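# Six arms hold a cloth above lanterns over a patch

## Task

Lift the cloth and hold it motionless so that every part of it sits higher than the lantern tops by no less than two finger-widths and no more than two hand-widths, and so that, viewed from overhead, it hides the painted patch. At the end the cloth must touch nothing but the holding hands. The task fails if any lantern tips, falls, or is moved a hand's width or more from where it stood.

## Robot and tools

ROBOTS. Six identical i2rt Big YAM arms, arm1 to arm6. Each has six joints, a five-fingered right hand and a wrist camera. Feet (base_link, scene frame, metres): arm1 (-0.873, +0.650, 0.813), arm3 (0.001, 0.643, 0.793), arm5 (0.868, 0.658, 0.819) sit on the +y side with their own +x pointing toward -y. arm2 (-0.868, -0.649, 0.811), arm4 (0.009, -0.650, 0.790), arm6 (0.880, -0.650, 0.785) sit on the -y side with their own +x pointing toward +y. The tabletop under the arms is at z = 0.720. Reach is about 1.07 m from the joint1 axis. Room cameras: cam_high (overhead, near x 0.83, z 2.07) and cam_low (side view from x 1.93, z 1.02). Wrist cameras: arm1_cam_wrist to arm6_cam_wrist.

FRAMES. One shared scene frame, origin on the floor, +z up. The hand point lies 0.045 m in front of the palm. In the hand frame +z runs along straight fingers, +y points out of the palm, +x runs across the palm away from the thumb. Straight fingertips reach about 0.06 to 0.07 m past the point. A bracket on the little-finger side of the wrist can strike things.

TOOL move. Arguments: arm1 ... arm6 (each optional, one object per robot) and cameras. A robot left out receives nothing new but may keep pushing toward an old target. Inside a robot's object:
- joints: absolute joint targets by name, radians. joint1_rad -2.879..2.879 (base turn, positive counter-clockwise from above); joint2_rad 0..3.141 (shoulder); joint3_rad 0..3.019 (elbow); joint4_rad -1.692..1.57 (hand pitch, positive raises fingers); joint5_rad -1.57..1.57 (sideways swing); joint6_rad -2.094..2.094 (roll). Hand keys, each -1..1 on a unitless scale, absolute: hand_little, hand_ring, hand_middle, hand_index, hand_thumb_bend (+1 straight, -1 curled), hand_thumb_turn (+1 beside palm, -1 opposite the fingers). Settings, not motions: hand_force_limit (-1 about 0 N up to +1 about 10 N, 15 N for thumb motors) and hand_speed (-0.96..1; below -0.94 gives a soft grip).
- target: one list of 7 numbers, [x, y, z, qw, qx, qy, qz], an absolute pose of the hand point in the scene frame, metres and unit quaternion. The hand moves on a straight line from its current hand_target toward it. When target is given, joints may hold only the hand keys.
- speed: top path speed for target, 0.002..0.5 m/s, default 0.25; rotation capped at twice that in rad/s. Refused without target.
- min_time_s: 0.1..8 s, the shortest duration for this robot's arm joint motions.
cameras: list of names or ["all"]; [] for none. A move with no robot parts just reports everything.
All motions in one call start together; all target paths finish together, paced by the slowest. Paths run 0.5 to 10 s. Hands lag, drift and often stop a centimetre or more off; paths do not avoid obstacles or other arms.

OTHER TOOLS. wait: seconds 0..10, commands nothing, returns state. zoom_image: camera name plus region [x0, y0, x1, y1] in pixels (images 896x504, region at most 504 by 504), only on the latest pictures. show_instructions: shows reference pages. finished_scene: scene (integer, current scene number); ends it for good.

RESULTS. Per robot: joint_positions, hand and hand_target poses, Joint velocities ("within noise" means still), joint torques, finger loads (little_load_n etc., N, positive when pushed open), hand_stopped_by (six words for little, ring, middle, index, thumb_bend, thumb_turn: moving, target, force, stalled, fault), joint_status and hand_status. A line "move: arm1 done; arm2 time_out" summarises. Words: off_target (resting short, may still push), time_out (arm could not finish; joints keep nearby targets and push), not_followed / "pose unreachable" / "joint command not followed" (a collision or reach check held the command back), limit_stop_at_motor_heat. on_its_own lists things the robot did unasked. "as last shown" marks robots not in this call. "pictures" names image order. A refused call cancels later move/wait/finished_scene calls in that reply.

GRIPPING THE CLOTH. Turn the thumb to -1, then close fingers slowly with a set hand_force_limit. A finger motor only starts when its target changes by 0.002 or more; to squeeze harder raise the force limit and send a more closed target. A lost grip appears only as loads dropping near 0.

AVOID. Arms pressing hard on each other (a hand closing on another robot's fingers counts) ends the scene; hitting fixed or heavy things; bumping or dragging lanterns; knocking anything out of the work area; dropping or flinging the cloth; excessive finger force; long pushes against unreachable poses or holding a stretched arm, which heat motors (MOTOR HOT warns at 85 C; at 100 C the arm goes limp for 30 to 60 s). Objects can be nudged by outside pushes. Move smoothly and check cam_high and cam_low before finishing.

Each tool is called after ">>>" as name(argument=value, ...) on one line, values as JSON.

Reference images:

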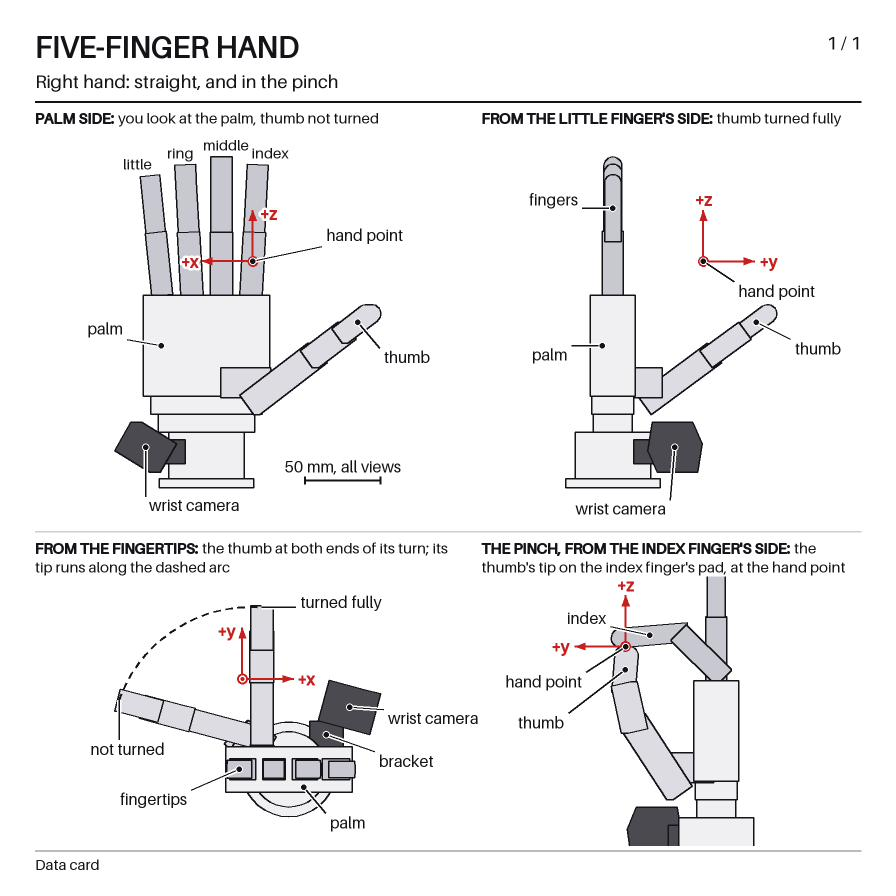

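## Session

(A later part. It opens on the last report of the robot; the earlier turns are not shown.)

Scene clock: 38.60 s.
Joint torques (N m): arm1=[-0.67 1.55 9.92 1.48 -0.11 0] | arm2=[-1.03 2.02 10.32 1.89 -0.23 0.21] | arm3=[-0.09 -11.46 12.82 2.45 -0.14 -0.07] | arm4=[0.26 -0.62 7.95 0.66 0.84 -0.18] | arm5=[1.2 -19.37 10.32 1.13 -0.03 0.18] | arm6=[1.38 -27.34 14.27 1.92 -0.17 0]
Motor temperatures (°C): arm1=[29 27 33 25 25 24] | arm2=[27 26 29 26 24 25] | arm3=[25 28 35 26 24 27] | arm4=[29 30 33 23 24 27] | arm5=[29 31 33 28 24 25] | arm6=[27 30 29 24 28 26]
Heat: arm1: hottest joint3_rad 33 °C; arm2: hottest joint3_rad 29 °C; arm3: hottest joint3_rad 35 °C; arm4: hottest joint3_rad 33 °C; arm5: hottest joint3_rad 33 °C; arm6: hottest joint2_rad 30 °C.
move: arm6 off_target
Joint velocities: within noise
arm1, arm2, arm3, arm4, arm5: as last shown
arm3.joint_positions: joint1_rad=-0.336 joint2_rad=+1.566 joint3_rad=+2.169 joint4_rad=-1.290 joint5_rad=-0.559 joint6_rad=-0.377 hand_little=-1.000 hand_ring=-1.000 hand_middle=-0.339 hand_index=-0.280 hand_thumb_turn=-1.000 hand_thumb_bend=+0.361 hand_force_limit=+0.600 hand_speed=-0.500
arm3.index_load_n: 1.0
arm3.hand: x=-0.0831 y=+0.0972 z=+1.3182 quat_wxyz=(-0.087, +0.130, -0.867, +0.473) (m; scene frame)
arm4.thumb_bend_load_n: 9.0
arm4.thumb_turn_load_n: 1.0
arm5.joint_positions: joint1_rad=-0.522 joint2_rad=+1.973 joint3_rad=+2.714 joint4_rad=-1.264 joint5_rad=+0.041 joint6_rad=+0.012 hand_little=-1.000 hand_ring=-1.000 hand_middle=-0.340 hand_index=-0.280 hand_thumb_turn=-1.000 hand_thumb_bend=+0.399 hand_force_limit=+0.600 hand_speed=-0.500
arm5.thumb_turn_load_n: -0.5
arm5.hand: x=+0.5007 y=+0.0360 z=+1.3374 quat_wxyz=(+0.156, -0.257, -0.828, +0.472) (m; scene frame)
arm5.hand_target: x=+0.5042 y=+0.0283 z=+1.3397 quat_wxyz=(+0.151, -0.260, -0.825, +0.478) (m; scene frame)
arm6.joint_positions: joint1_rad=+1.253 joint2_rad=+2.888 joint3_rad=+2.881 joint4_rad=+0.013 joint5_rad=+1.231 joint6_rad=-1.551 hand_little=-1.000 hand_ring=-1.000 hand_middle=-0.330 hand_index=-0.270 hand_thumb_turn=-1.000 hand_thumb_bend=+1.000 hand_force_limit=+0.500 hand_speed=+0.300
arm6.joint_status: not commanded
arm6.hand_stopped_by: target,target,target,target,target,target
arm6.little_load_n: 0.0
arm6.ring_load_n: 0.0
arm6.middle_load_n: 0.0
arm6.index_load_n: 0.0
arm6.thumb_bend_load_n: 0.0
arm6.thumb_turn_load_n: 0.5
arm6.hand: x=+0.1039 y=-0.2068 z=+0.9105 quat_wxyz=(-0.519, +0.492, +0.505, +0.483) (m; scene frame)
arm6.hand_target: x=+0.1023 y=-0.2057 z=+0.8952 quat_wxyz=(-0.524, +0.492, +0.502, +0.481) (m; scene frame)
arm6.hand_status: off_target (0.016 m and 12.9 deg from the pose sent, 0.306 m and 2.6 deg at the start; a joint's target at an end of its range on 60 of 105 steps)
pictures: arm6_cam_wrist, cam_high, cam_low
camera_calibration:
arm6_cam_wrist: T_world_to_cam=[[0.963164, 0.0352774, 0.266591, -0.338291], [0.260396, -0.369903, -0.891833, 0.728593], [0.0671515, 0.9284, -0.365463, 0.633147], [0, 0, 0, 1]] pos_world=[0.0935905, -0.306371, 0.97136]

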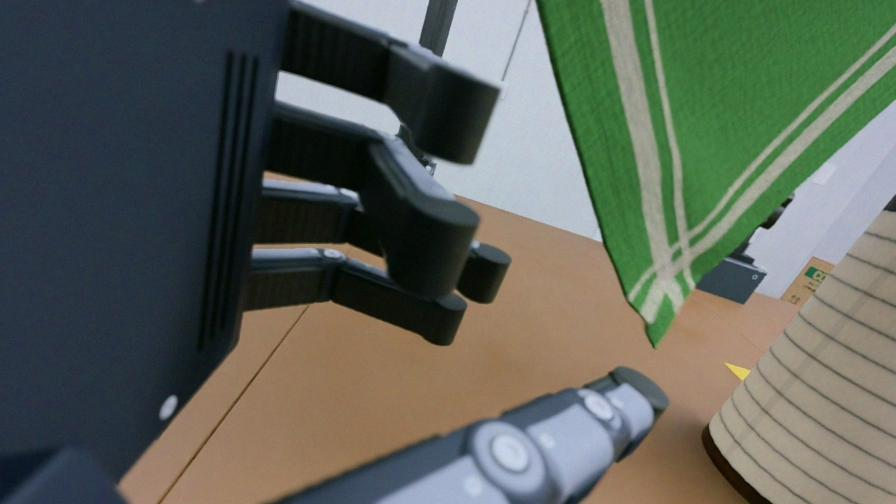

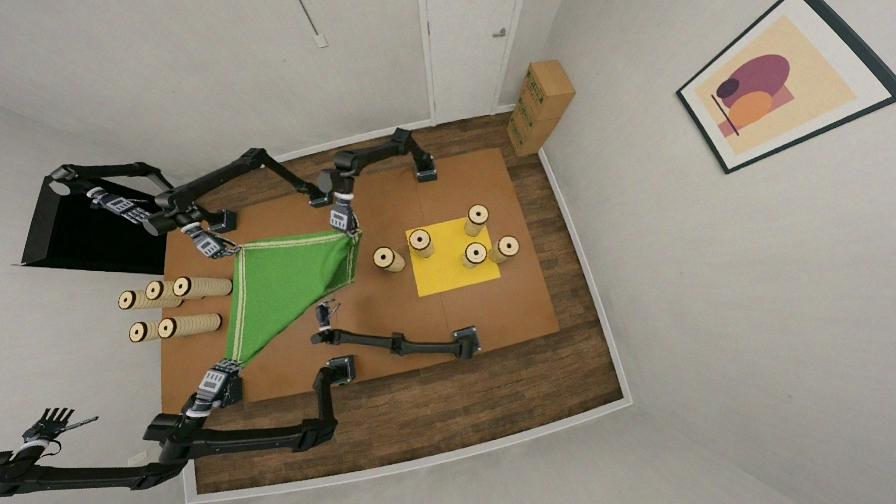

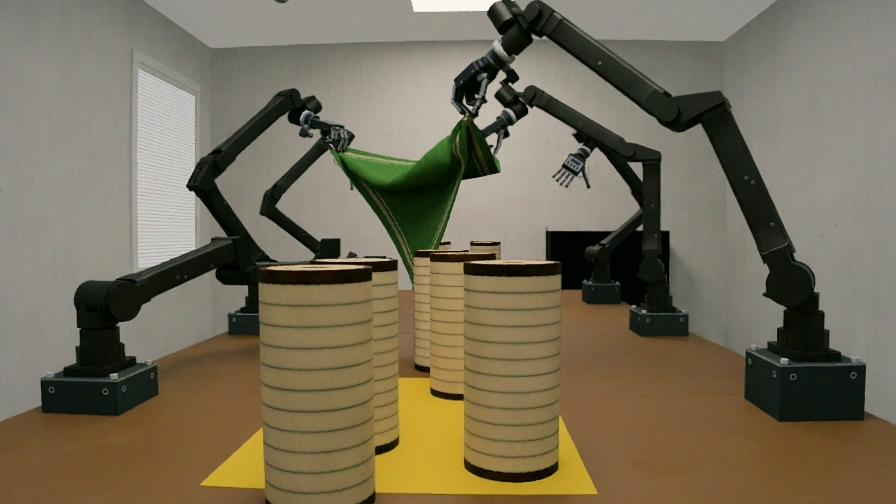

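>>> move(arm6={"target": [0.165, -0.152, 0.888, -0.4545, 0.5416, 0.4546, 0.5417], "speed": 0.12, "joints": {"hand_speed": -0.5}}, cameras=["arm6_cam_wrist"])

Scene clock: 40.53 s.
Joint torques (N m): arm1=[-0.67 1.55 9.92 1.46 -0.11 0.01] | arm2=[-1.03 2.08 10.33 1.89 -0.22 0.2] | arm3=[0.09 -11.52 12.82 2.47 -0.13 -0.06] | arm4=[0.21 -0.62 7.95 0.68 0.84 -0.18] | arm5=[1.14 -19.37 10.32 1.14 -0.02 0.18] | arm6=[1.85 -27.81 14.12 0.69 0.15 0.03]
Motor temperatures (°C): arm1=[29 27 33 25 25 24] | arm2=[27 26 29 26 24 25] | arm3=[25 28 36 26 24 27] | arm4=[29 30 34 23 24 27] | arm5=[29 31 33 28 24 25] | arm6=[27 30 29 24 28 26]
Heat: arm1: hottest joint3_rad 33 °C; arm2: hottest joint3_rad 29 °C; arm3: hottest joint3_rad 36 °C; arm4: hottest joint3_rad 34 °C; arm5: hottest joint3_rad 33 °C; arm6: hottest joint2_rad 30 °C.
move: arm6 off_target
Joint velocities: within noise
arm1, arm2, arm3, arm4, arm5: as last shown
arm3.ring_load_n: 0.5
arm3.index_load_n: 0.5
arm4.thumb_turn_load_n: 0.5
arm5.thumb_turn_load_n: 0.0
arm5.hand: x=+0.5007 y=+0.0359 z=+1.3374 quat_wxyz=(+0.156, -0.257, -0.828, +0.472) (m; scene frame)
arm5.hand_target: x=+0.5042 y=+0.0283 z=+1.3398 quat_wxyz=(+0.151, -0.260, -0.825, +0.478) (m; scene frame)
arm6.joint_positions: joint1_rad=+1.169 joint2_rad=+2.896 joint3_rad=+2.881 joint4_rad=+0.018 joint5_rad=+1.348 joint6_rad=-1.552 hand_little=-1.000 hand_ring=-1.000 hand_middle=-0.330 hand_index=-0.270 hand_thumb_turn=-1.000 hand_thumb_bend=+1.000 hand_force_limit=+0.500 hand_speed=-0.500
arm6.joint_status: all done
arm6.hand_stopped_by: target,target,target,target,target,target
arm6.little_load_n: 0.0
arm6.ring_load_n: 0.0
arm6.middle_load_n: 0.0
arm6.index_load_n: 0.0
arm6.thumb_bend_load_n: 0.0
arm6.thumb_turn_load_n: 0.5
arm6.hand: x=+0.1659 y=-0.1524 z=+0.9041 quat_wxyz=(-0.467, +0.540, +0.454, +0.533) (m; scene frame)
arm6.hand_target: x=+0.1664 y=-0.1524 z=+0.8879 quat_wxyz=(-0.461, +0.537, +0.459, +0.537) (m; scene frame)
arm6.hand_status: off_target (0.016 m and 1.8 deg from the pose sent, 0.085 m and 12.9 deg at the start; a joint's target at an end of its range on 26 of 49 steps)
pictures: arm6_cam_wrist
camera_calibration:
arm6_cam_wrist: T_world_to_cam=[[0.949811, -0.157336, 0.270377, -0.428705], [0.184528, -0.416131, -0.890384, 0.731033], [0.252602, 0.895589, -0.366213, 0.541067], [0, 0, 0, 1]] pos_world=[0.135618, -0.247819, 0.964958]

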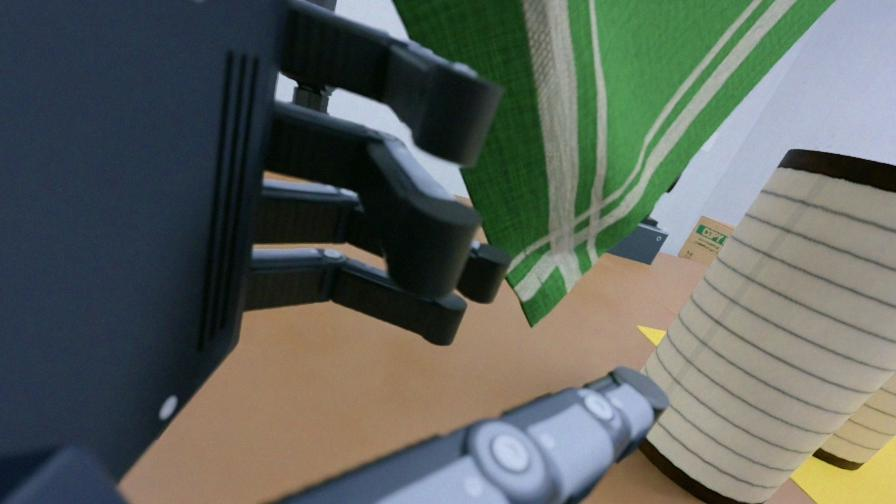

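>>> move(arm6={"target": [0.205, -0.105, 0.888, -0.4545, 0.5416, 0.4546, 0.5417], "speed": 0.12}, cameras=["arm6_cam_wrist"])

Scene clock: 42.47 s.
Joint torques (N m): arm1=[-0.67 1.55 9.92 1.47 -0.11 0.01] | arm2=[-1.03 2.02 10.28 1.89 -0.22 0.21] | arm3=[0.03 -11.58 12.78 2.45 -0.13 -0.07] | arm4=[0.26 -0.62 7.95 0.68 0.84 -0.18] | arm5=[1.14 -19.37 10.32 1.13 -0.03 0.17] | arm6=[1.96 -30.27 9.21 2.04 -0.11 0.07]
Motor temperatures (°C): arm1=[29 27 33 25 25 24] | arm2=[27 26 30 26 24 25] | arm3=[25 28 36 26 24 27] | arm4=[29 30 34 23 24 27] | arm5=[29 32 33 28 24 25] | arm6=[27 31 29 24 28 26]
Heat: arm1: hottest joint3_rad 33 °C; arm2: hottest joint3_rad 30 °C; arm3: hottest joint3_rad 36 °C; arm4: hottest joint3_rad 34 °C; arm5: hottest joint3_rad 33 °C; arm6: hottest joint2_rad 31 °C.
move: arm6 done
Joint velocities: within noise
arm1.joint_positions: joint1_rad=+0.425 joint2_rad=+0.624 joint3_rad=+1.422 joint4_rad=-1.550 joint5_rad=-0.178 joint6_rad=-1.016 hand_little=+1.000 hand_ring=+1.000 hand_middle=+1.000 hand_index=+1.000 hand_thumb_turn=+1.000 hand_thumb_bend=+1.000 hand_force_limit=+0.000 hand_speed=-0.800
arm1.joint_status: not commanded
arm1.hand_stopped_by: target,target,target,target,target,target
arm1.little_load_n: 0.0
arm1.ring_load_n: 0.0
arm1.middle_load_n: 0.0
arm1.index_load_n: 0.0
arm1.thumb_bend_load_n: 0.0
arm1.thumb_turn_load_n: 0.0
arm1.hand: x=-0.7936 y=+0.4867 z=+1.2649 quat_wxyz=(+0.044, +0.630, -0.665, +0.398) (m; scene frame)
arm1.hand_target: x=-0.7936 y=+0.4870 z=+1.2735 quat_wxyz=(+0.047, +0.628, -0.661, +0.408) (m; scene frame)
arm1.hand_status: not commanded
arm2.joint_positions: joint1_rad=+0.737 joint2_rad=+0.649 joint3_rad=+1.414 joint4_rad=-1.351 joint5_rad=-0.238 joint6_rad=-1.366 hand_little=+1.000 hand_ring=+1.000 hand_middle=+1.000 hand_index=+1.000 hand_thumb_turn=+1.000 hand_thumb_bend=+1.000 hand_force_limit=+0.000 hand_speed=-0.800
arm2.joint_status: not commanded
arm2.hand_stopped_by: target,target,target,target,target,target
arm2.little_load_n: 0.0
arm2.ring_load_n: 0.0
arm2.middle_load_n: 0.0
arm2.index_load_n: 0.0
arm2.thumb_bend_load_n: 0.0
arm2.thumb_turn_load_n: 0.0
arm2.hand: x=-1.0179 y=-0.4579 z=+1.3011 quat_wxyz=(-0.478, +0.403, +0.778, +0.055) (m; scene frame)
arm2.hand_target: x=-1.0174 y=-0.4585 z=+1.3137 quat_wxyz=(-0.490, +0.398, +0.773, +0.060) (m; scene frame)
arm2.hand_status: not commanded
arm3, arm4, arm5: as last shown
arm3.ring_load_n: 0.0
arm3.hand_target: x=-0.0797 y=+0.0912 z=+1.3396 quat_wxyz=(-0.078, +0.135, -0.855, +0.494) (m; scene frame)
arm5.middle_load_n: 3.5
arm5.thumb_bend_load_n: 5.5
arm6.joint_positions: joint1_rad=+1.092 joint2_rad=+2.780 joint3_rad=+2.608 joint4_rad=+0.140 joint5_rad=+1.306 joint6_rad=-1.550 hand_little=-1.000 hand_ring=-1.000 hand_middle=-0.330 hand_index=-0.270 hand_thumb_turn=-1.000 hand_thumb_bend=+1.000 hand_force_limit=+0.500 hand_speed=-0.500
arm6.joint_status: not commanded
arm6.hand_stopped_by: target,target,target,target,target,target
arm6.little_load_n: 0.0
arm6.ring_load_n: 0.0
arm6.middle_load_n: 0.0
arm6.index_load_n: 0.0
arm6.thumb_bend_load_n: 0.0
arm6.thumb_turn_load_n: 0.0
arm6.hand: x=+0.2101 y=-0.0998 z=+0.8865 quat_wxyz=(-0.447, +0.543, +0.455, +0.546) (m; scene frame)
arm6.hand_target: x=+0.2051 y=-0.1049 z=+0.8880 quat_wxyz=(-0.454, +0.542, +0.455, +0.542) (m; scene frame)
arm6.hand_status: done (0.007 m and 1.0 deg from the pose sent, 0.064 m and 1.8 deg at the start)
pictures: arm6_cam_wrist
camera_calibration:
arm6_cam_wrist: T_world_to_cam=[[0.935444, -0.186479, 0.300284, -0.484128], [0.195325, -0.435338, -0.878822, 0.714748], [0.294607, 0.880742, -0.37081, 0.470108], [0, 0, 0, 1]] pos_world=[0.174769, -0.193166, 0.947833]

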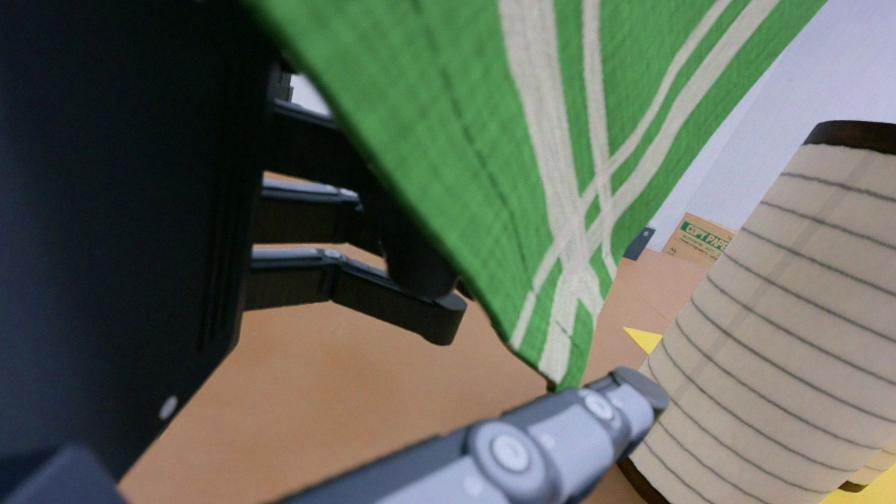

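>>> move(arm6={"target": [0.209, -0.103, 0.908, -0.4545, 0.5416, 0.4546, 0.5417], "speed": 0.08}, cameras=["arm6_cam_wrist"])

>>> move(arm6={"joints": {"hand_thumb_bend": 0.1}}, cameras=["arm6_cam_wrist"])

Scene clock: 43.90 s.
Joint torques (N m): arm1=[-0.67 1.49 9.94 1.46 -0.11 0] | arm2=[-1.08 2.02 10.32 1.87 -0.22 0.2] | arm3=[0.03 -11.52 12.81 2.45 -0.14 -0.05] | arm4=[0.26 -0.62 7.95 0.65 0.84 -0.19] | arm5=[1.08 -19.37 10.32 1.13 -0.02 0.18] | arm6=[2.08 -30.97 9.11 1.65 -0.12 0.01]
Motor temperatures (°C): arm1=[29 27 34 25 25 24] | arm2=[27 26 30 26 24 25] | arm3=[25 28 37 26 24 27] | arm4=[29 30 34 23 24 27] | arm5=[29 32 33 28 24 25] | arm6=[27 31 29 24 28 26]
Heat: arm1: hottest joint3_rad 34 °C; arm2: hottest joint3_rad 30 °C; arm3: hottest joint3_rad 37 °C; arm4: hottest joint3_rad 34 °C; arm5: hottest joint3_rad 33 °C; arm6: hottest joint2_rad 31 °C.
move: arm6 done
Joint velocities: within noise
arm1, arm2, arm3, arm4, arm5: as last shown
arm1.thumb_turn_load_n: -0.5
arm3.index_load_n: 1.0
arm4.middle_load_n: 2.0
arm4.thumb_turn_load_n: 1.0
arm5.middle_load_n: 4.0
arm6.joint_positions: joint1_rad=+1.092 joint2_rad=+2.740 joint3_rad=+2.577 joint4_rad=+0.140 joint5_rad=+1.301 joint6_rad=-1.550 hand_little=-1.000 hand_ring=-1.000 hand_middle=-0.330 hand_index=-0.270 hand_thumb_turn=-1.000 hand_thumb_bend=+1.000 hand_force_limit=+0.500 hand_speed=-0.500
arm6.joint_status: not commanded
arm6.hand_stopped_by: target,target,target,target,target,target
arm6.little_load_n: 0.0
arm6.ring_load_n: 0.0
arm6.middle_load_n: 0.0
arm6.index_load_n: 0.0
arm6.thumb_bend_load_n: 0.0
arm6.thumb_turn_load_n: 0.0
arm6.hand: x=+0.2114 y=-0.1005 z=+0.9055 quat_wxyz=(-0.451, +0.543, +0.454, +0.543) (m; scene frame)
arm6.hand_target: x=+0.2091 y=-0.1029 z=+0.9079 quat_wxyz=(-0.454, +0.542, +0.455, +0.542) (m; scene frame)
arm6.hand_status: done (0.004 m and 0.5 deg from the pose sent, 0.022 m and 1.0 deg at the start)
pictures: arm6_cam_wrist
camera_calibration:
arm6_cam_wrist: T_world_to_cam=[[0.938574, -0.183673, 0.292135, -0.484094], [0.19012, -0.431265, -0.881967, 0.735265], [0.287981, 0.883332, -0.369854, 0.478135], [0, 0, 0, 1]] pos_world=[0.176876, -0.194173, 0.96674]

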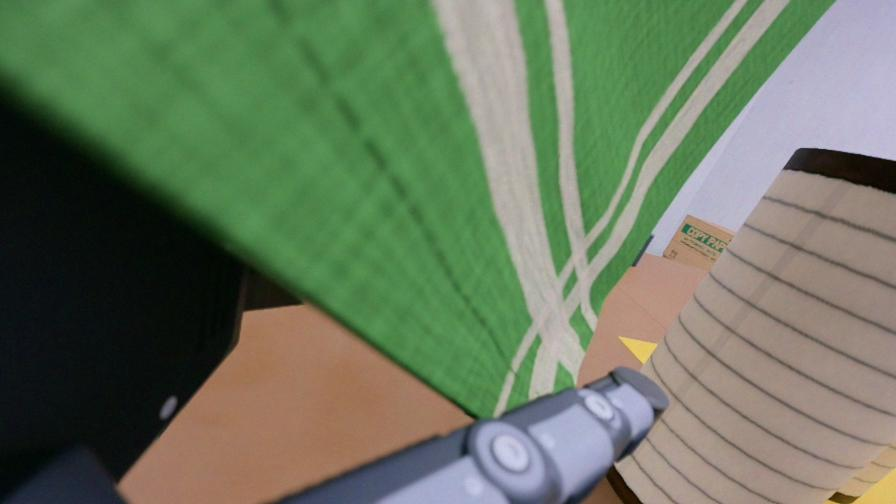

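Scene clock: 45.50 s.
Joint torques (N m): arm1=[-0.73 1.49 9.92 1.48 -0.11 0.01] | arm2=[-1.03 2.14 10.3 1.89 -0.22 0.21] | arm3=[0.03 -11.46 12.81 2.48 -0.13 -0.07] | arm4=[0.26 -0.56 7.95 0.68 0.83 -0.19] | arm5=[1.14 -19.43 10.32 1.13 -0.03 0.18] | arm6=[2.55 -30.56 9.02 1.68 -0.11 0.04]
Motor temperatures (°C): arm1=[29 27 34 25 25 24] | arm2=[27 26 30 26 24 25] | arm3=[25 28 37 26 24 27] | arm4=[29 30 34 23 24 27] | arm5=[29 32 33 28 24 25] | arm6=[27 31 29 24 28 26]
Heat: arm1: hottest joint3_rad 34 °C; arm2: hottest joint3_rad 30 °C; arm3: hottest joint3_rad 37 °C; arm4: hottest joint3_rad 34 °C; arm5: hottest joint3_rad 33 °C; arm6: hottest joint2_rad 31 °C.
move: arm6 off_target
Joint velocities: within noise
arm1, arm2, arm3, arm4, arm5: as last shown
arm1.thumb_turn_load_n: 0.0
arm3.ring_load_n: 0.5
arm3.index_load_n: 0.5
arm4.middle_load_n: 2.5
arm4.thumb_bend_load_n: 8.5
arm4.thumb_turn_load_n: 0.5
arm5.joint_positions: joint1_rad=-0.522 joint2_rad=+1.974 joint3_rad=+2.714 joint4_rad=-1.264 joint5_rad=+0.041 joint6_rad=+0.012 hand_little=-1.000 hand_ring=-1.000 hand_middle=-0.340 hand_index=-0.280 hand_thumb_turn=-1.000 hand_thumb_bend=+0.399 hand_force_limit=+0.600 hand_speed=-0.500
arm5.thumb_bend_load_n: 5.0
arm5.thumb_turn_load_n: -0.5
arm5.hand: x=+0.5006 y=+0.0358 z=+1.3371 quat_wxyz=(+0.156, -0.257, -0.828, +0.472) (m; scene frame)
arm6.joint_positions: joint1_rad=+1.092 joint2_rad=+2.740 joint3_rad=+2.577 joint4_rad=+0.140 joint5_rad=+1.301 joint6_rad=-1.550 hand_little=-1.000 hand_ring=-1.000 hand_middle=-0.329 hand_index=-0.270 hand_thumb_turn=-1.000 hand_thumb_bend=+0.345 hand_force_limit=+0.500 hand_speed=-0.500
arm6.joint_status: hand_thumb_bend off_target (ended at +0.345, target +0.100)
arm6.hand_stopped_by: target,target,target,target,force,target
arm6.little_load_n: 0.0
arm6.ring_load_n: -0.5
arm6.middle_load_n: 7.0
arm6.index_load_n: 0.0
arm6.thumb_bend_load_n: 10.5
arm6.thumb_turn_load_n: 2.5
arm6.hand: x=+0.2113 y=-0.1005 z=+0.9055 quat_wxyz=(-0.451, +0.543, +0.454, +0.543) (m; scene frame)
arm6.hand_target: x=+0.2091 y=-0.1029 z=+0.9079 quat_wxyz=(-0.454, +0.542, +0.455, +0.542) (m; scene frame)
arm6.hand_status: not commanded
pictures: arm6_cam_wrist
camera_calibration:
arm6_cam_wrist: T_world_to_cam=[[0.938655, -0.183252, 0.292139, -0.484031], [0.190313, -0.431192, -0.881961, 0.735239], [0.287589, 0.883455, -0.369865, 0.478239], [0, 0, 0, 1]] pos_world=[0.176876, -0.194174, 0.966741]

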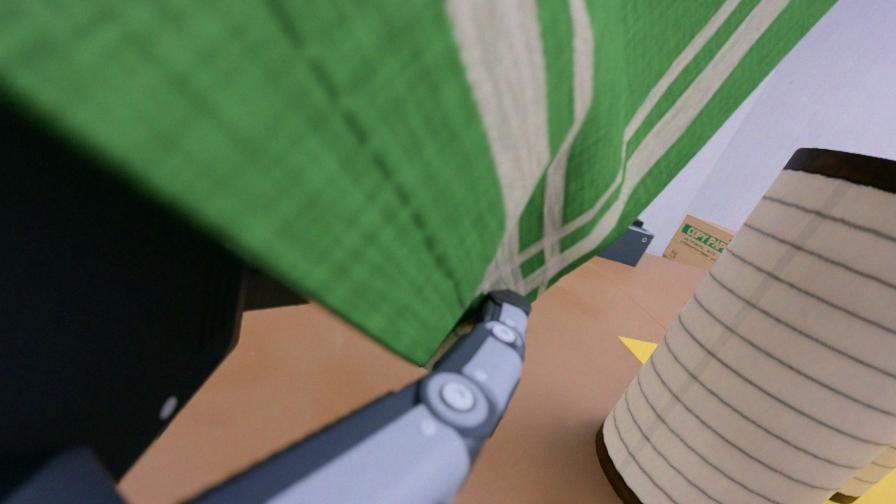

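>>> move(arm3={"target": [-0.08, 0.11, 1.30, 0.07822, -0.13547, 0.85536, -0.49384], "speed": 0.15}, arm4={"target": [-0.09, -0.39, 1.29, 0.55404, -0.79124, 0.21201, -0.14845], "speed": 0.15}, arm5={"target": [0.504, 0.148, 1.32, -0.15035, 0.26042, 0.82594, -0.47685], "speed": 0.15}, arm6={"target": [0.39, -0.32, 1.13, -0.5044, 0.4956, 0.5044, 0.4957], "speed": 0.15}, cameras=["arm6_cam_wrist", "cam_high", "cam_low"])

Scene clock: 49.37 s.
Joint torques (N m): arm1=[-0.67 1.55 9.94 1.47 -0.11 0] | arm2=[-0.97 1.96 10.3 1.88 -0.22 0.21] | arm3=[-1.26 -13.86 9.51 2.58 -0.32 -0.19] | arm4=[-0.85 -1.49 8.49 0.53 0.74 0.09] | arm5=[-0.38 -17.79 8.09 1.84 -0.17 -0.16] | arm6=[2.32 -17.79 8.91 0.64 0.14 0.06]
Motor temperatures (°C): arm1=[29 27 34 25 25 24] | arm2=[27 26 30 26 24 25] | arm3=[25 28 37 26 24 27] | arm4=[29 30 34 23 24 27] | arm5=[29 32 34 28 24 25] | arm6=[27 31 29 24 28 26]
Heat: arm1: hottest joint3_rad 34 °C; arm2: hottest joint3_rad 30 °C; arm3: hottest joint3_rad 37 °C; arm4: hottest joint3_rad 34 °C; arm5: hottest joint3_rad 34 °C; arm6: hottest joint2_rad 31 °C.
move: arm3 off_target; arm4 off_target; arm5 off_target; arm6 done
Joint velocities: within noise
arm1, arm2: as last shown
arm3.joint_positions: joint1_rad=-0.336 joint2_rad=+1.478 joint3_rad=+1.958 joint4_rad=-1.160 joint5_rad=-0.565 joint6_rad=-0.377 hand_little=-1.000 hand_ring=-1.000 hand_middle=-0.339 hand_index=-0.280 hand_thumb_turn=-1.000 hand_thumb_bend=+0.361 hand_force_limit=+0.600 hand_speed=-0.500
arm3.joint_status: not commanded
arm3.hand_stopped_by: target,target,target,target,force,target
arm3.little_load_n: 0.0
arm3.ring_load_n: 0.0
arm3.middle_load_n: 6.0
arm3.index_load_n: 0.0
arm3.thumb_bend_load_n: 11.5
arm3.thumb_turn_load_n: 1.5
arm3.hand: x=-0.0792 y=+0.1050 z=+1.2837 quat_wxyz=(-0.088, +0.132, -0.865, +0.476) (m; scene frame)
arm3.hand_target: x=-0.0797 y=+0.1103 z=+1.3000 quat_wxyz=(-0.078, +0.136, -0.855, +0.494) (m; scene frame)
arm3.hand_status: off_target (0.017 m and 2.6 deg from the pose sent, 0.022 m and 3.0 deg at the start)
arm4.joint_positions: joint1_rad=+1.006 joint2_rad=+0.858 joint3_rad=+1.482 joint4_rad=-1.697 joint5_rad=+1.191 joint6_rad=+1.066 hand_little=-1.000 hand_ring=-1.000 hand_middle=-0.360 hand_index=-0.260 hand_thumb_turn=-1.000 hand_thumb_bend=+0.422 hand_force_limit=+0.700 hand_speed=-0.500
arm4.joint_status: not commanded
arm4.hand_stopped_by: target,target,target,target,force,target
arm4.little_load_n: 0.0
arm4.ring_load_n: 0.0
arm4.middle_load_n: 2.5
arm4.index_load_n: 1.0
arm4.thumb_bend_load_n: 8.5
arm4.thumb_turn_load_n: 0.5
arm4.hand: x=-0.0939 y=-0.3861 z=+1.2887 quat_wxyz=(-0.566, +0.798, -0.176, +0.110) (m; scene frame)
arm4.hand_target: x=-0.0894 y=-0.3888 z=+1.2899 quat_wxyz=(-0.566, +0.797, -0.182, +0.106) (m; scene frame)
arm4.hand_status: off_target (0.006 m and 6.3 deg from the pose sent, 0.041 m and 8.7 deg at the start; a joint's target at an end of its range on 97 of 97 steps)
arm5.joint_positions: joint1_rad=-0.636 joint2_rad=+1.574 joint3_rad=+2.048 joint4_rad=-1.019 joint5_rad=-0.070 joint6_rad=-0.023 hand_little=-1.000 hand_ring=-1.000 hand_middle=-0.340 hand_index=-0.280 hand_thumb_turn=-1.000 hand_thumb_bend=+0.399 hand_force_limit=+0.600 hand_speed=-0.500
arm5.joint_status: not commanded
arm5.hand_stopped_by: target,target,target,target,force,target
arm5.little_load_n: 0.0
arm5.ring_load_n: 0.0
arm5.middle_load_n: 3.5
arm5.index_load_n: 0.0
arm5.thumb_bend_load_n: 4.5
arm5.thumb_turn_load_n: 0.0
arm5.hand: x=+0.5059 y=+0.1408 z=+1.3082 quat_wxyz=(+0.142, -0.265, -0.831, +0.467) (m; scene frame)
arm5.hand_target: x=+0.5041 y=+0.1480 z=+1.3198 quat_wxyz=(+0.150, -0.261, -0.826, +0.477) (m; scene frame)
arm5.hand_status: off_target (0.014 m and 1.7 deg from the pose sent, 0.114 m and 1.0 deg at the start)
arm6.joint_positions: joint1_rad=+1.291 joint2_rad=+1.672 joint3_rad=+1.348 joint4_rad=+0.331 joint5_rad=+1.306 joint6_rad=-1.552 hand_little=-1.000 hand_ring=-1.000 hand_middle=-0.329 hand_index=-0.270 hand_thumb_turn=-1.000 hand_thumb_bend=+0.345 hand_force_limit=+0.500 hand_speed=-0.500
arm6.joint_status: not commanded
arm6.hand_stopped_by: target,target,target,target,force,target
arm6.little_load_n: 0.0
arm6.ring_load_n: 0.0
arm6.middle_load_n: 7.5
arm6.index_load_n: 0.0
arm6.thumb_bend_load_n: 10.5
arm6.thumb_turn_load_n: 2.5
arm6.hand: x=+0.3905 y=-0.3152 z=+1.1323 quat_wxyz=(-0.511, +0.502, +0.496, +0.492) (m; scene frame)
arm6.hand_target: x=+0.3901 y=-0.3199 z=+1.1300 quat_wxyz=(-0.504, +0.495, +0.504, +0.496) (m; scene frame)
arm6.hand_status: done (0.005 m and 1.5 deg from the pose sent, 0.361 m and 11.4 deg at the start)
pictures: arm6_cam_wrist, cam_high, cam_low
camera_calibration:
arm6_cam_wrist: T_world_to_cam=[[0.964096, -0.0007435, 0.265555, -0.680078], [0.24542, -0.379476, -0.892058, 0.814757], [0.101435, 0.925201, -0.365669, 0.781455], [0, 0, 0, 1]] pos_world=[0.376437, -0.414328, 1.19316]

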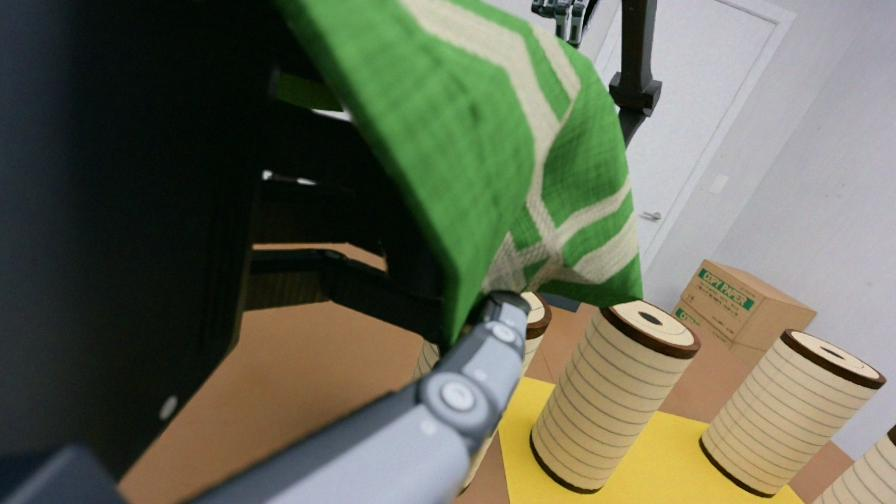

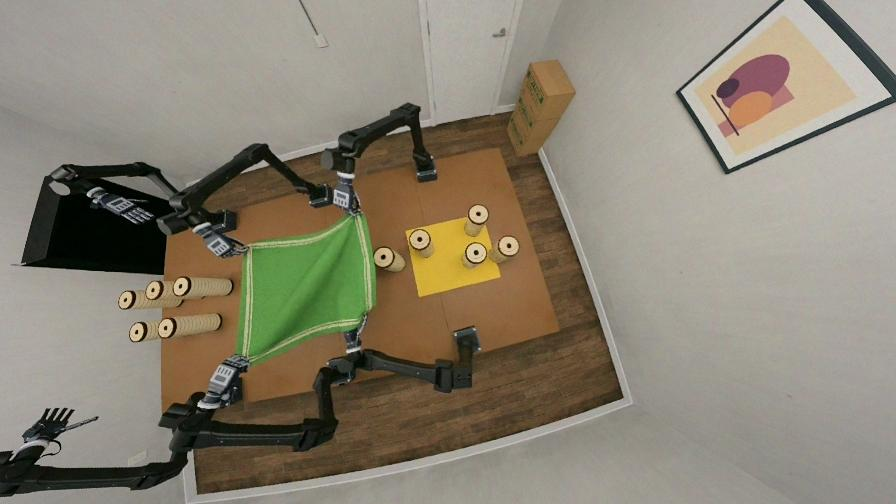

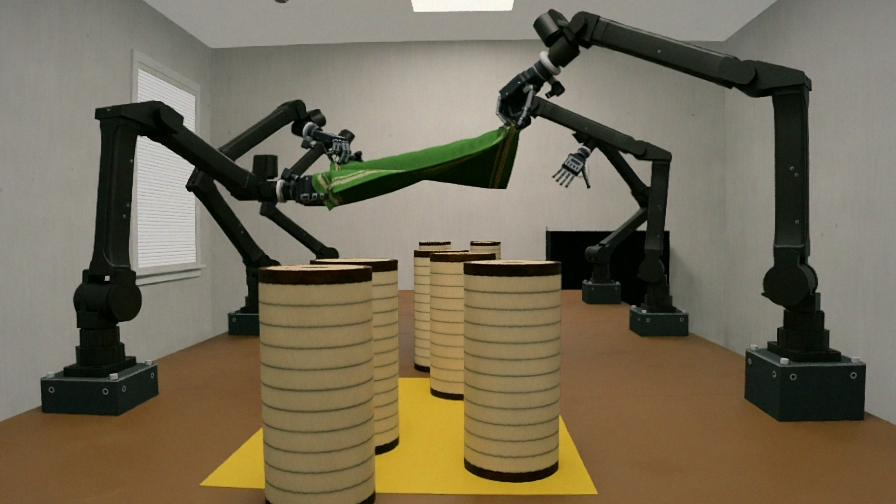

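>>> move(arm3={"target": [-0.03, 0.12, 1.21, 0.06081, -0.16265, 0.92245, -0.3449], "speed": 0.15}, arm4={"target": [-0.04, -0.365, 1.20, 0.33665, -0.90039, 0.25818, -0.09653], "speed": 0.15}, arm5={"target": [0.571, 0.15, 1.22, -0.09064, 0.24243, 0.90476, -0.33828], "speed": 0.15}, arm6={"target": [0.557, -0.341, 1.19, -0.5255, 0.4731, 0.5255, 0.4732], "speed": 0.15}, cameras=["cam_high", "cam_low"])

>>> move(arm3={"target": [0.151, 0.147, 1.21, 0.0758, -0.20273, 0.91447, -0.34191], "speed": 0.15}, arm4={"target": [0.139, -0.343, 1.20, 0.33401, -0.89332, 0.28166, -0.10531], "speed": 0.15}, arm5={"target": [0.760, 0.164, 1.20, -0.0758, 0.20273, 0.91447, -0.34191], "speed": 0.15}, arm6={"target": [0.743, -0.327, 1.18, -0.5457, 0.4497, 0.5457, 0.4498], "speed": 0.15}, cameras=["cam_high", "cam_low", "arm6_cam_wrist"])

Scene clock: 52.50 s.
Joint torques (N m): arm1=[-0.73 1.55 9.94 1.47 -0.11 0.01] | arm2=[-1.08 2.02 10.29 1.89 -0.22 0.2] | arm3=[-0.03 -11.16 9.59 0.72 -0.01 -0.32] | arm4=[-0.73 -1.49 9.03 1.44 -0.53 -0.09] | arm5=[1.26 -15.15 7.98 0.47 0.04 -0.17] | arm6=[0.91 -11.81 9.37 0.98 0.43 0.14]
Motor temperatures (°C): arm1=[29 27 34 25 25 24] | arm2=[27 26 30 26 24 25] | arm3=[25 28 37 26 24 27] | arm4=[29 30 34 23 24 27] | arm5=[29 32 34 28 24 25] | arm6=[27 31 29 24 28 26]
Heat: arm1: hottest joint3_rad 34 °C; arm2: hottest joint3_rad 30 °C; arm3: hottest joint3_rad 37 °C; arm4: hottest joint3_rad 34 °C; arm5: hottest joint3_rad 34 °C; arm6: hottest joint2_rad 31 °C.
move: arm3 done; arm4 done; arm5 off_target; arm6 off_target
Joint velocities: within noise
arm1, arm2: as last shown
arm3.joint_positions: joint1_rad=-0.184 joint2_rad=+1.506 joint3_rad=+1.917 joint4_rad=-1.315 joint5_rad=-0.348 joint6_rad=-0.412 hand_little=-1.000 hand_ring=-1.000 hand_middle=-0.339 hand_index=-0.280 hand_thumb_turn=-1.000 hand_thumb_bend=+0.361 hand_force_limit=+0.600 hand_speed=-0.500
arm3.joint_status: not commanded
arm3.hand_stopped_by: target,target,target,target,force,target
arm3.little_load_n: 0.0
arm3.ring_load_n: 0.0
arm3.middle_load_n: 6.5
arm3.index_load_n: 0.5
arm3.thumb_bend_load_n: 11.5
arm3.thumb_turn_load_n: 1.0
arm3.hand: x=-0.0327 y=+0.1197 z=+1.2164 quat_wxyz=(-0.059, +0.156, -0.919, +0.357) (m; scene frame)
arm3.hand_target: x=-0.0299 y=+0.1200 z=+1.2101 quat_wxyz=(-0.061, +0.163, -0.922, +0.345) (m; scene frame)
arm3.hand_status: done (0.007 m and 1.6 deg from the pose sent, 0.090 m and 17.1 deg at the start)
arm4.joint_positions: joint1_rad=+0.378 joint2_rad=+0.897 joint3_rad=+1.431 joint4_rad=-1.603 joint5_rad=+0.572 joint6_rad=+0.761 hand_little=-1.000 hand_ring=-1.000 hand_middle=-0.360 hand_index=-0.260 hand_thumb_turn=-1.000 hand_thumb_bend=+0.422 hand_force_limit=+0.700 hand_speed=-0.500
arm4.joint_status: not commanded
arm4.hand_stopped_by: target,target,target,target,force,target
arm4.little_load_n: 0.0
arm4.ring_load_n: 0.0
arm4.middle_load_n: 3.5
arm4.index_load_n: 1.0
arm4.thumb_bend_load_n: 10.5
arm4.thumb_turn_load_n: 0.5
arm4.hand: x=-0.0343 y=-0.3673 z=+1.2024 quat_wxyz=(-0.342, +0.897, -0.261, +0.106) (m; scene frame)
arm4.hand_target: x=-0.0399 y=-0.3650 z=+1.2000 quat_wxyz=(-0.337, +0.900, -0.258, +0.097) (m; scene frame)
arm4.hand_status: done (0.007 m and 1.3 deg from the pose sent, 0.106 m and 30.4 deg at the start)
arm5.joint_positions: joint1_rad=-0.559 joint2_rad=+1.580 joint3_rad=+1.969 joint4_rad=-1.203 joint5_rad=-0.054 joint6_rad=-0.038 hand_little=-1.000 hand_ring=-1.000 hand_middle=-0.340 hand_index=-0.280 hand_thumb_turn=-1.000 hand_thumb_bend=+0.399 hand_force_limit=+0.600 hand_speed=-0.500
arm5.joint_status: not commanded
arm5.hand_stopped_by: target,target,target,target,force,target
arm5.little_load_n: 0.0
arm5.ring_load_n: 0.5
arm5.middle_load_n: 3.5
arm5.index_load_n: 0.0
arm5.thumb_bend_load_n: 4.5
arm5.thumb_turn_load_n: 0.0
arm5.hand: x=+0.5670 y=+0.1515 z=+1.2323 quat_wxyz=(+0.094, -0.250, -0.896, +0.354) (m; scene frame)
arm5.hand_target: x=+0.5710 y=+0.1501 z=+1.2201 quat_wxyz=(+0.091, -0.242, -0.905, +0.338) (m; scene frame)
arm5.hand_status: off_target (0.013 m and 2.3 deg from the pose sent, 0.110 m and 18.2 deg at the start)
arm6.joint_positions: joint1_rad=+1.261 joint2_rad=+1.176 joint3_rad=+0.977 joint4_rad=+0.179 joint5_rad=+1.159 joint6_rad=-1.567 hand_little=-1.000 hand_ring=-1.000 hand_middle=-0.329 hand_index=-0.270 hand_thumb_turn=-1.000 hand_thumb_bend=+0.345 hand_force_limit=+0.500 hand_speed=-0.500
arm6.joint_status: not commanded
arm6.hand_stopped_by: target,target,target,target,force,target
arm6.little_load_n: -0.5
arm6.ring_load_n: 0.0
arm6.middle_load_n: 7.5
arm6.index_load_n: 0.0
arm6.thumb_bend_load_n: 10.5
arm6.thumb_turn_load_n: 2.0
arm6.hand: x=+0.5426 y=-0.3433 z=+1.1831 quat_wxyz=(-0.526, +0.463, +0.536, +0.470) (m; scene frame)
arm6.hand_target: x=+0.5568 y=-0.3411 z=+1.1899 quat_wxyz=(-0.526, +0.473, +0.525, +0.473) (m; scene frame)
arm6.hand_status: off_target (0.016 m and 1.7 deg from the pose sent, 0.178 m and 5.5 deg at the start)
pictures: cam_high, cam_low

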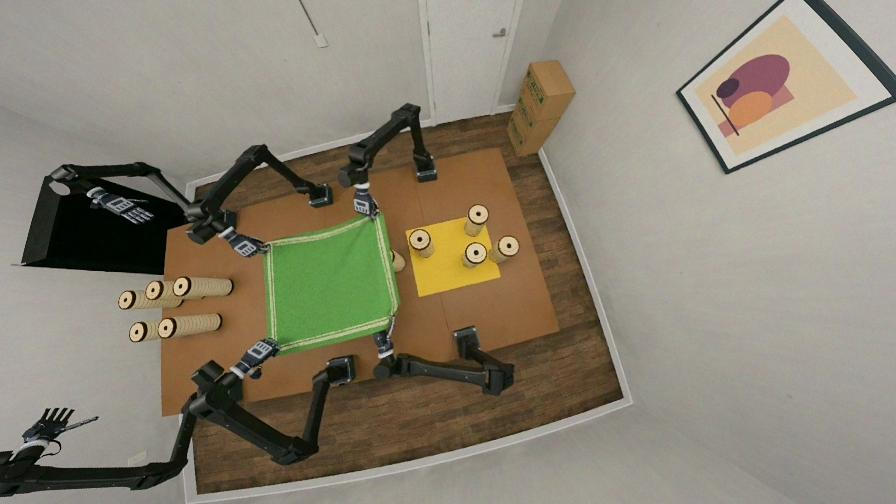

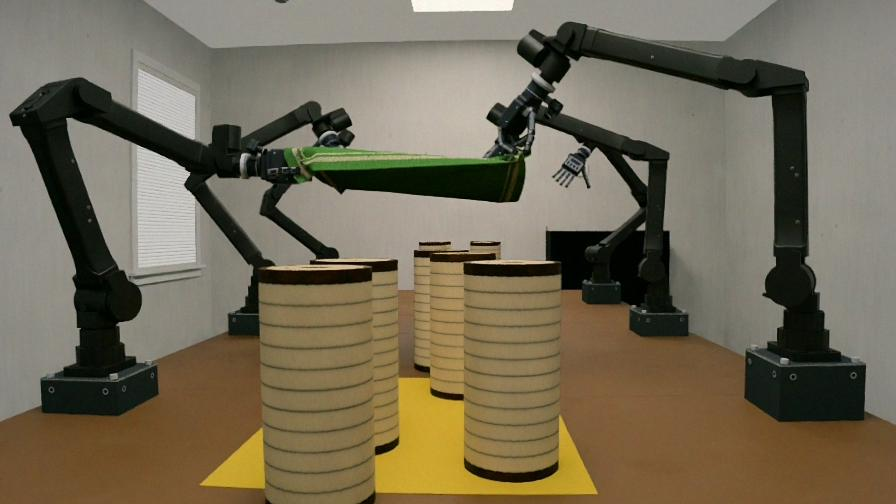

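Scene clock: 54.70 s.
Joint torques (N m): arm1=[-0.67 1.61 9.92 1.48 -0.11 0] | arm2=[-1.08 2.08 10.29 1.91 -0.22 0.21] | arm3=[-0.09 -13.86 9.8 1.74 0.03 -0.08] | arm4=[-0.79 -4.07 11.74 1.16 -0.6 -0.06] | arm5=[1.38 -13.39 8.05 1.26 0.07 0.12] | arm6=[-0.56 -3.66 10.51 1.31 0.64 0.23]
Motor temperatures (°C): arm1=[29 27 34 25 25 24] | arm2=[27 26 30 26 24 25] | arm3=[25 28 37 26 24 27] | arm4=[29 30 34 23 24 27] | arm5=[29 32 34 28 24 25] | arm6=[27 31 29 24 28 26]
Heat: arm1: hottest joint3_rad 34 °C; arm2: hottest joint3_rad 30 °C; arm3: hottest joint3_rad 37 °C; arm4: hottest joint3_rad 34 °C; arm5: hottest joint3_rad 34 °C; arm6: hottest joint2_rad 31 °C.
move: arm3 off_target; arm4 off_target; arm5 done; arm6 off_target
Joint velocities: within noise
arm1, arm2: as last shown
arm3.joint_positions: joint1_rad=+0.205 joint2_rad=+1.468 joint3_rad=+1.831 joint4_rad=-1.262 joint5_rad=-0.158 joint6_rad=-0.190 hand_little=-1.000 hand_ring=-1.000 hand_middle=-0.339 hand_index=-0.280 hand_thumb_turn=-1.000 hand_thumb_bend=+0.361 hand_force_limit=+0.600 hand_speed=-0.500
arm3.joint_status: not commanded
arm3.hand_stopped_by: target,target,target,target,force,target
arm3.little_load_n: 0.0
arm3.ring_load_n: 0.0
arm3.middle_load_n: 6.5
arm3.index_load_n: 1.0
arm3.thumb_bend_load_n: 12.5
arm3.thumb_turn_load_n: 1.0
arm3.hand: x=+0.1478 y=+0.1416 z=+1.1968 quat_wxyz=(-0.074, +0.204, -0.919, +0.329) (m; scene frame)
arm3.hand_target: x=+0.1508 y=+0.1471 z=+1.2099 quat_wxyz=(-0.076, +0.203, -0.914, +0.342) (m; scene frame)
arm3.hand_status: off_target (0.015 m and 1.6 deg from the pose sent, 0.186 m and 6.0 deg at the start)
arm4.joint_positions: joint1_rad=-0.414 joint2_rad=+0.948 joint3_rad=+1.402 joint4_rad=-1.325 joint5_rad=+0.125 joint6_rad=+0.122 hand_little=-1.000 hand_ring=-1.000 hand_middle=-0.360 hand_index=-0.260 hand_thumb_turn=-1.000 hand_thumb_bend=+0.422 hand_force_limit=+0.700 hand_speed=-0.500
arm4.joint_status: not commanded
arm4.hand_stopped_by: target,target,target,target,force,target
arm4.little_load_n: 0.0
arm4.ring_load_n: 0.0
arm4.middle_load_n: 3.5
arm4.index_load_n: 0.5
arm4.thumb_bend_load_n: 11.0
arm4.thumb_turn_load_n: 1.0
arm4.hand: x=+0.1424 y=-0.3426 z=+1.1883 quat_wxyz=(-0.323, +0.896, -0.284, +0.112) (m; scene frame)
arm4.hand_target: x=+0.1389 y=-0.3431 z=+1.1998 quat_wxyz=(-0.334, +0.893, -0.281, +0.105) (m; scene frame)
arm4.hand_status: off_target (0.012 m and 1.5 deg from the pose sent, 0.175 m and 2.6 deg at the start)
arm5.joint_positions: joint1_rad=-0.210 joint2_rad=+1.348 joint3_rad=+1.639 joint4_rad=-1.157 joint5_rad=+0.121 joint6_rad=+0.133 hand_little=-1.000 hand_ring=-1.000 hand_middle=-0.340 hand_index=-0.280 hand_thumb_turn=-1.000 hand_thumb_bend=+0.399 hand_force_limit=+0.600 hand_speed=-0.500
arm5.joint_status: not commanded
arm5.hand_stopped_by: target,target,target,target,force,target
arm5.little_load_n: 0.0
arm5.ring_load_n: 0.0
arm5.middle_load_n: 3.0
arm5.index_load_n: 0.0
arm5.thumb_bend_load_n: 5.0
arm5.thumb_turn_load_n: 0.5
arm5.hand: x=+0.7541 y=+0.1634 z=+1.1961 quat_wxyz=(+0.079, -0.202, -0.917, +0.336) (m; scene frame)
arm5.hand_target: x=+0.7600 y=+0.1641 z=+1.2000 quat_wxyz=(+0.076, -0.203, -0.915, +0.342) (m; scene frame)
arm5.hand_status: done (0.007 m and 0.8 deg from the pose sent, 0.196 m and 6.4 deg at the start)
arm6.joint_positions: joint1_rad=+0.910 joint2_rad=+0.623 joint3_rad=+0.665 joint4_rad=-0.068 joint5_rad=+0.709 joint6_rad=-1.577 hand_little=-1.000 hand_ring=-1.000 hand_middle=-0.329 hand_index=-0.270 hand_thumb_turn=-1.000 hand_thumb_bend=+0.345 hand_force_limit=+0.500 hand_speed=-0.500
arm6.joint_status: not commanded
arm6.hand_stopped_by: target,target,target,target,force,target
arm6.little_load_n: 0.0
arm6.ring_load_n: 0.0
arm6.middle_load_n: 7.5
arm6.index_load_n: 0.0
arm6.thumb_bend_load_n: 10.5
arm6.thumb_turn_load_n: 2.0
arm6.hand: x=+0.7262 y=-0.3250 z=+1.1730 quat_wxyz=(-0.543, +0.436, +0.564, +0.443) (m; scene frame)
arm6.hand_target: x=+0.7425 y=-0.3270 z=+1.1798 quat_wxyz=(-0.546, +0.449, +0.546, +0.450) (m; scene frame)
arm6.hand_status: off_target (0.018 m and 2.7 deg from the pose sent, 0.201 m and 3.7 deg at the start)
pictures: arm6_cam_wrist, cam_high, cam_low
camera_calibration:
arm6_cam_wrist: T_world_to_cam=[[0.926143, 0.2089, 0.314039, -0.975815], [0.368814, -0.327252, -0.86999, 0.666437], [-0.0789708, 0.921557, -0.380127, 0.918102], [0, 0, 0, 1]] pos_world=[0.730456, -0.424142, 1.23523]

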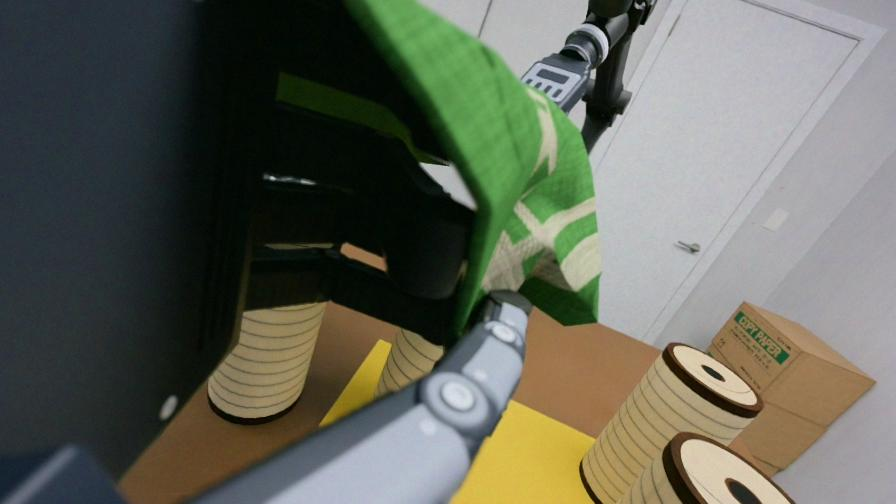

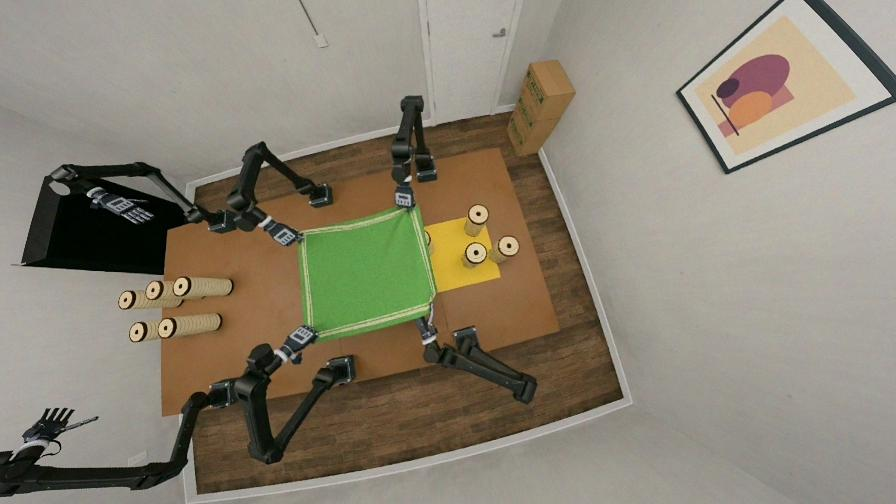

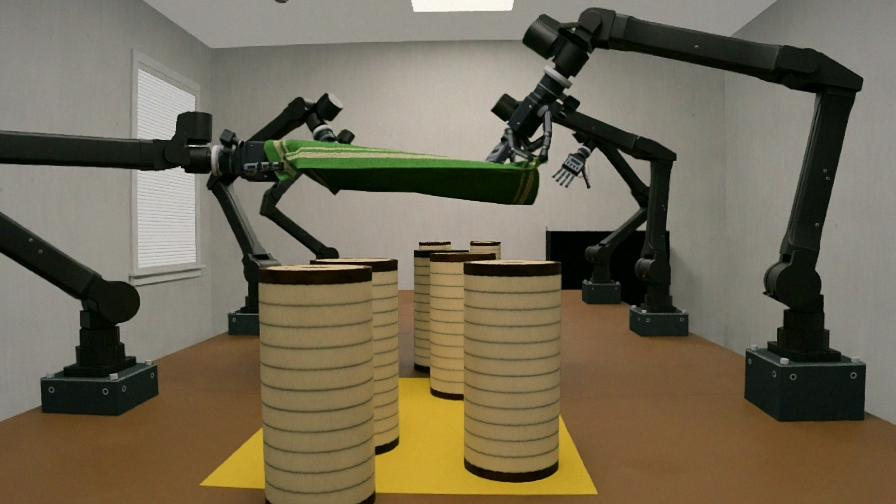

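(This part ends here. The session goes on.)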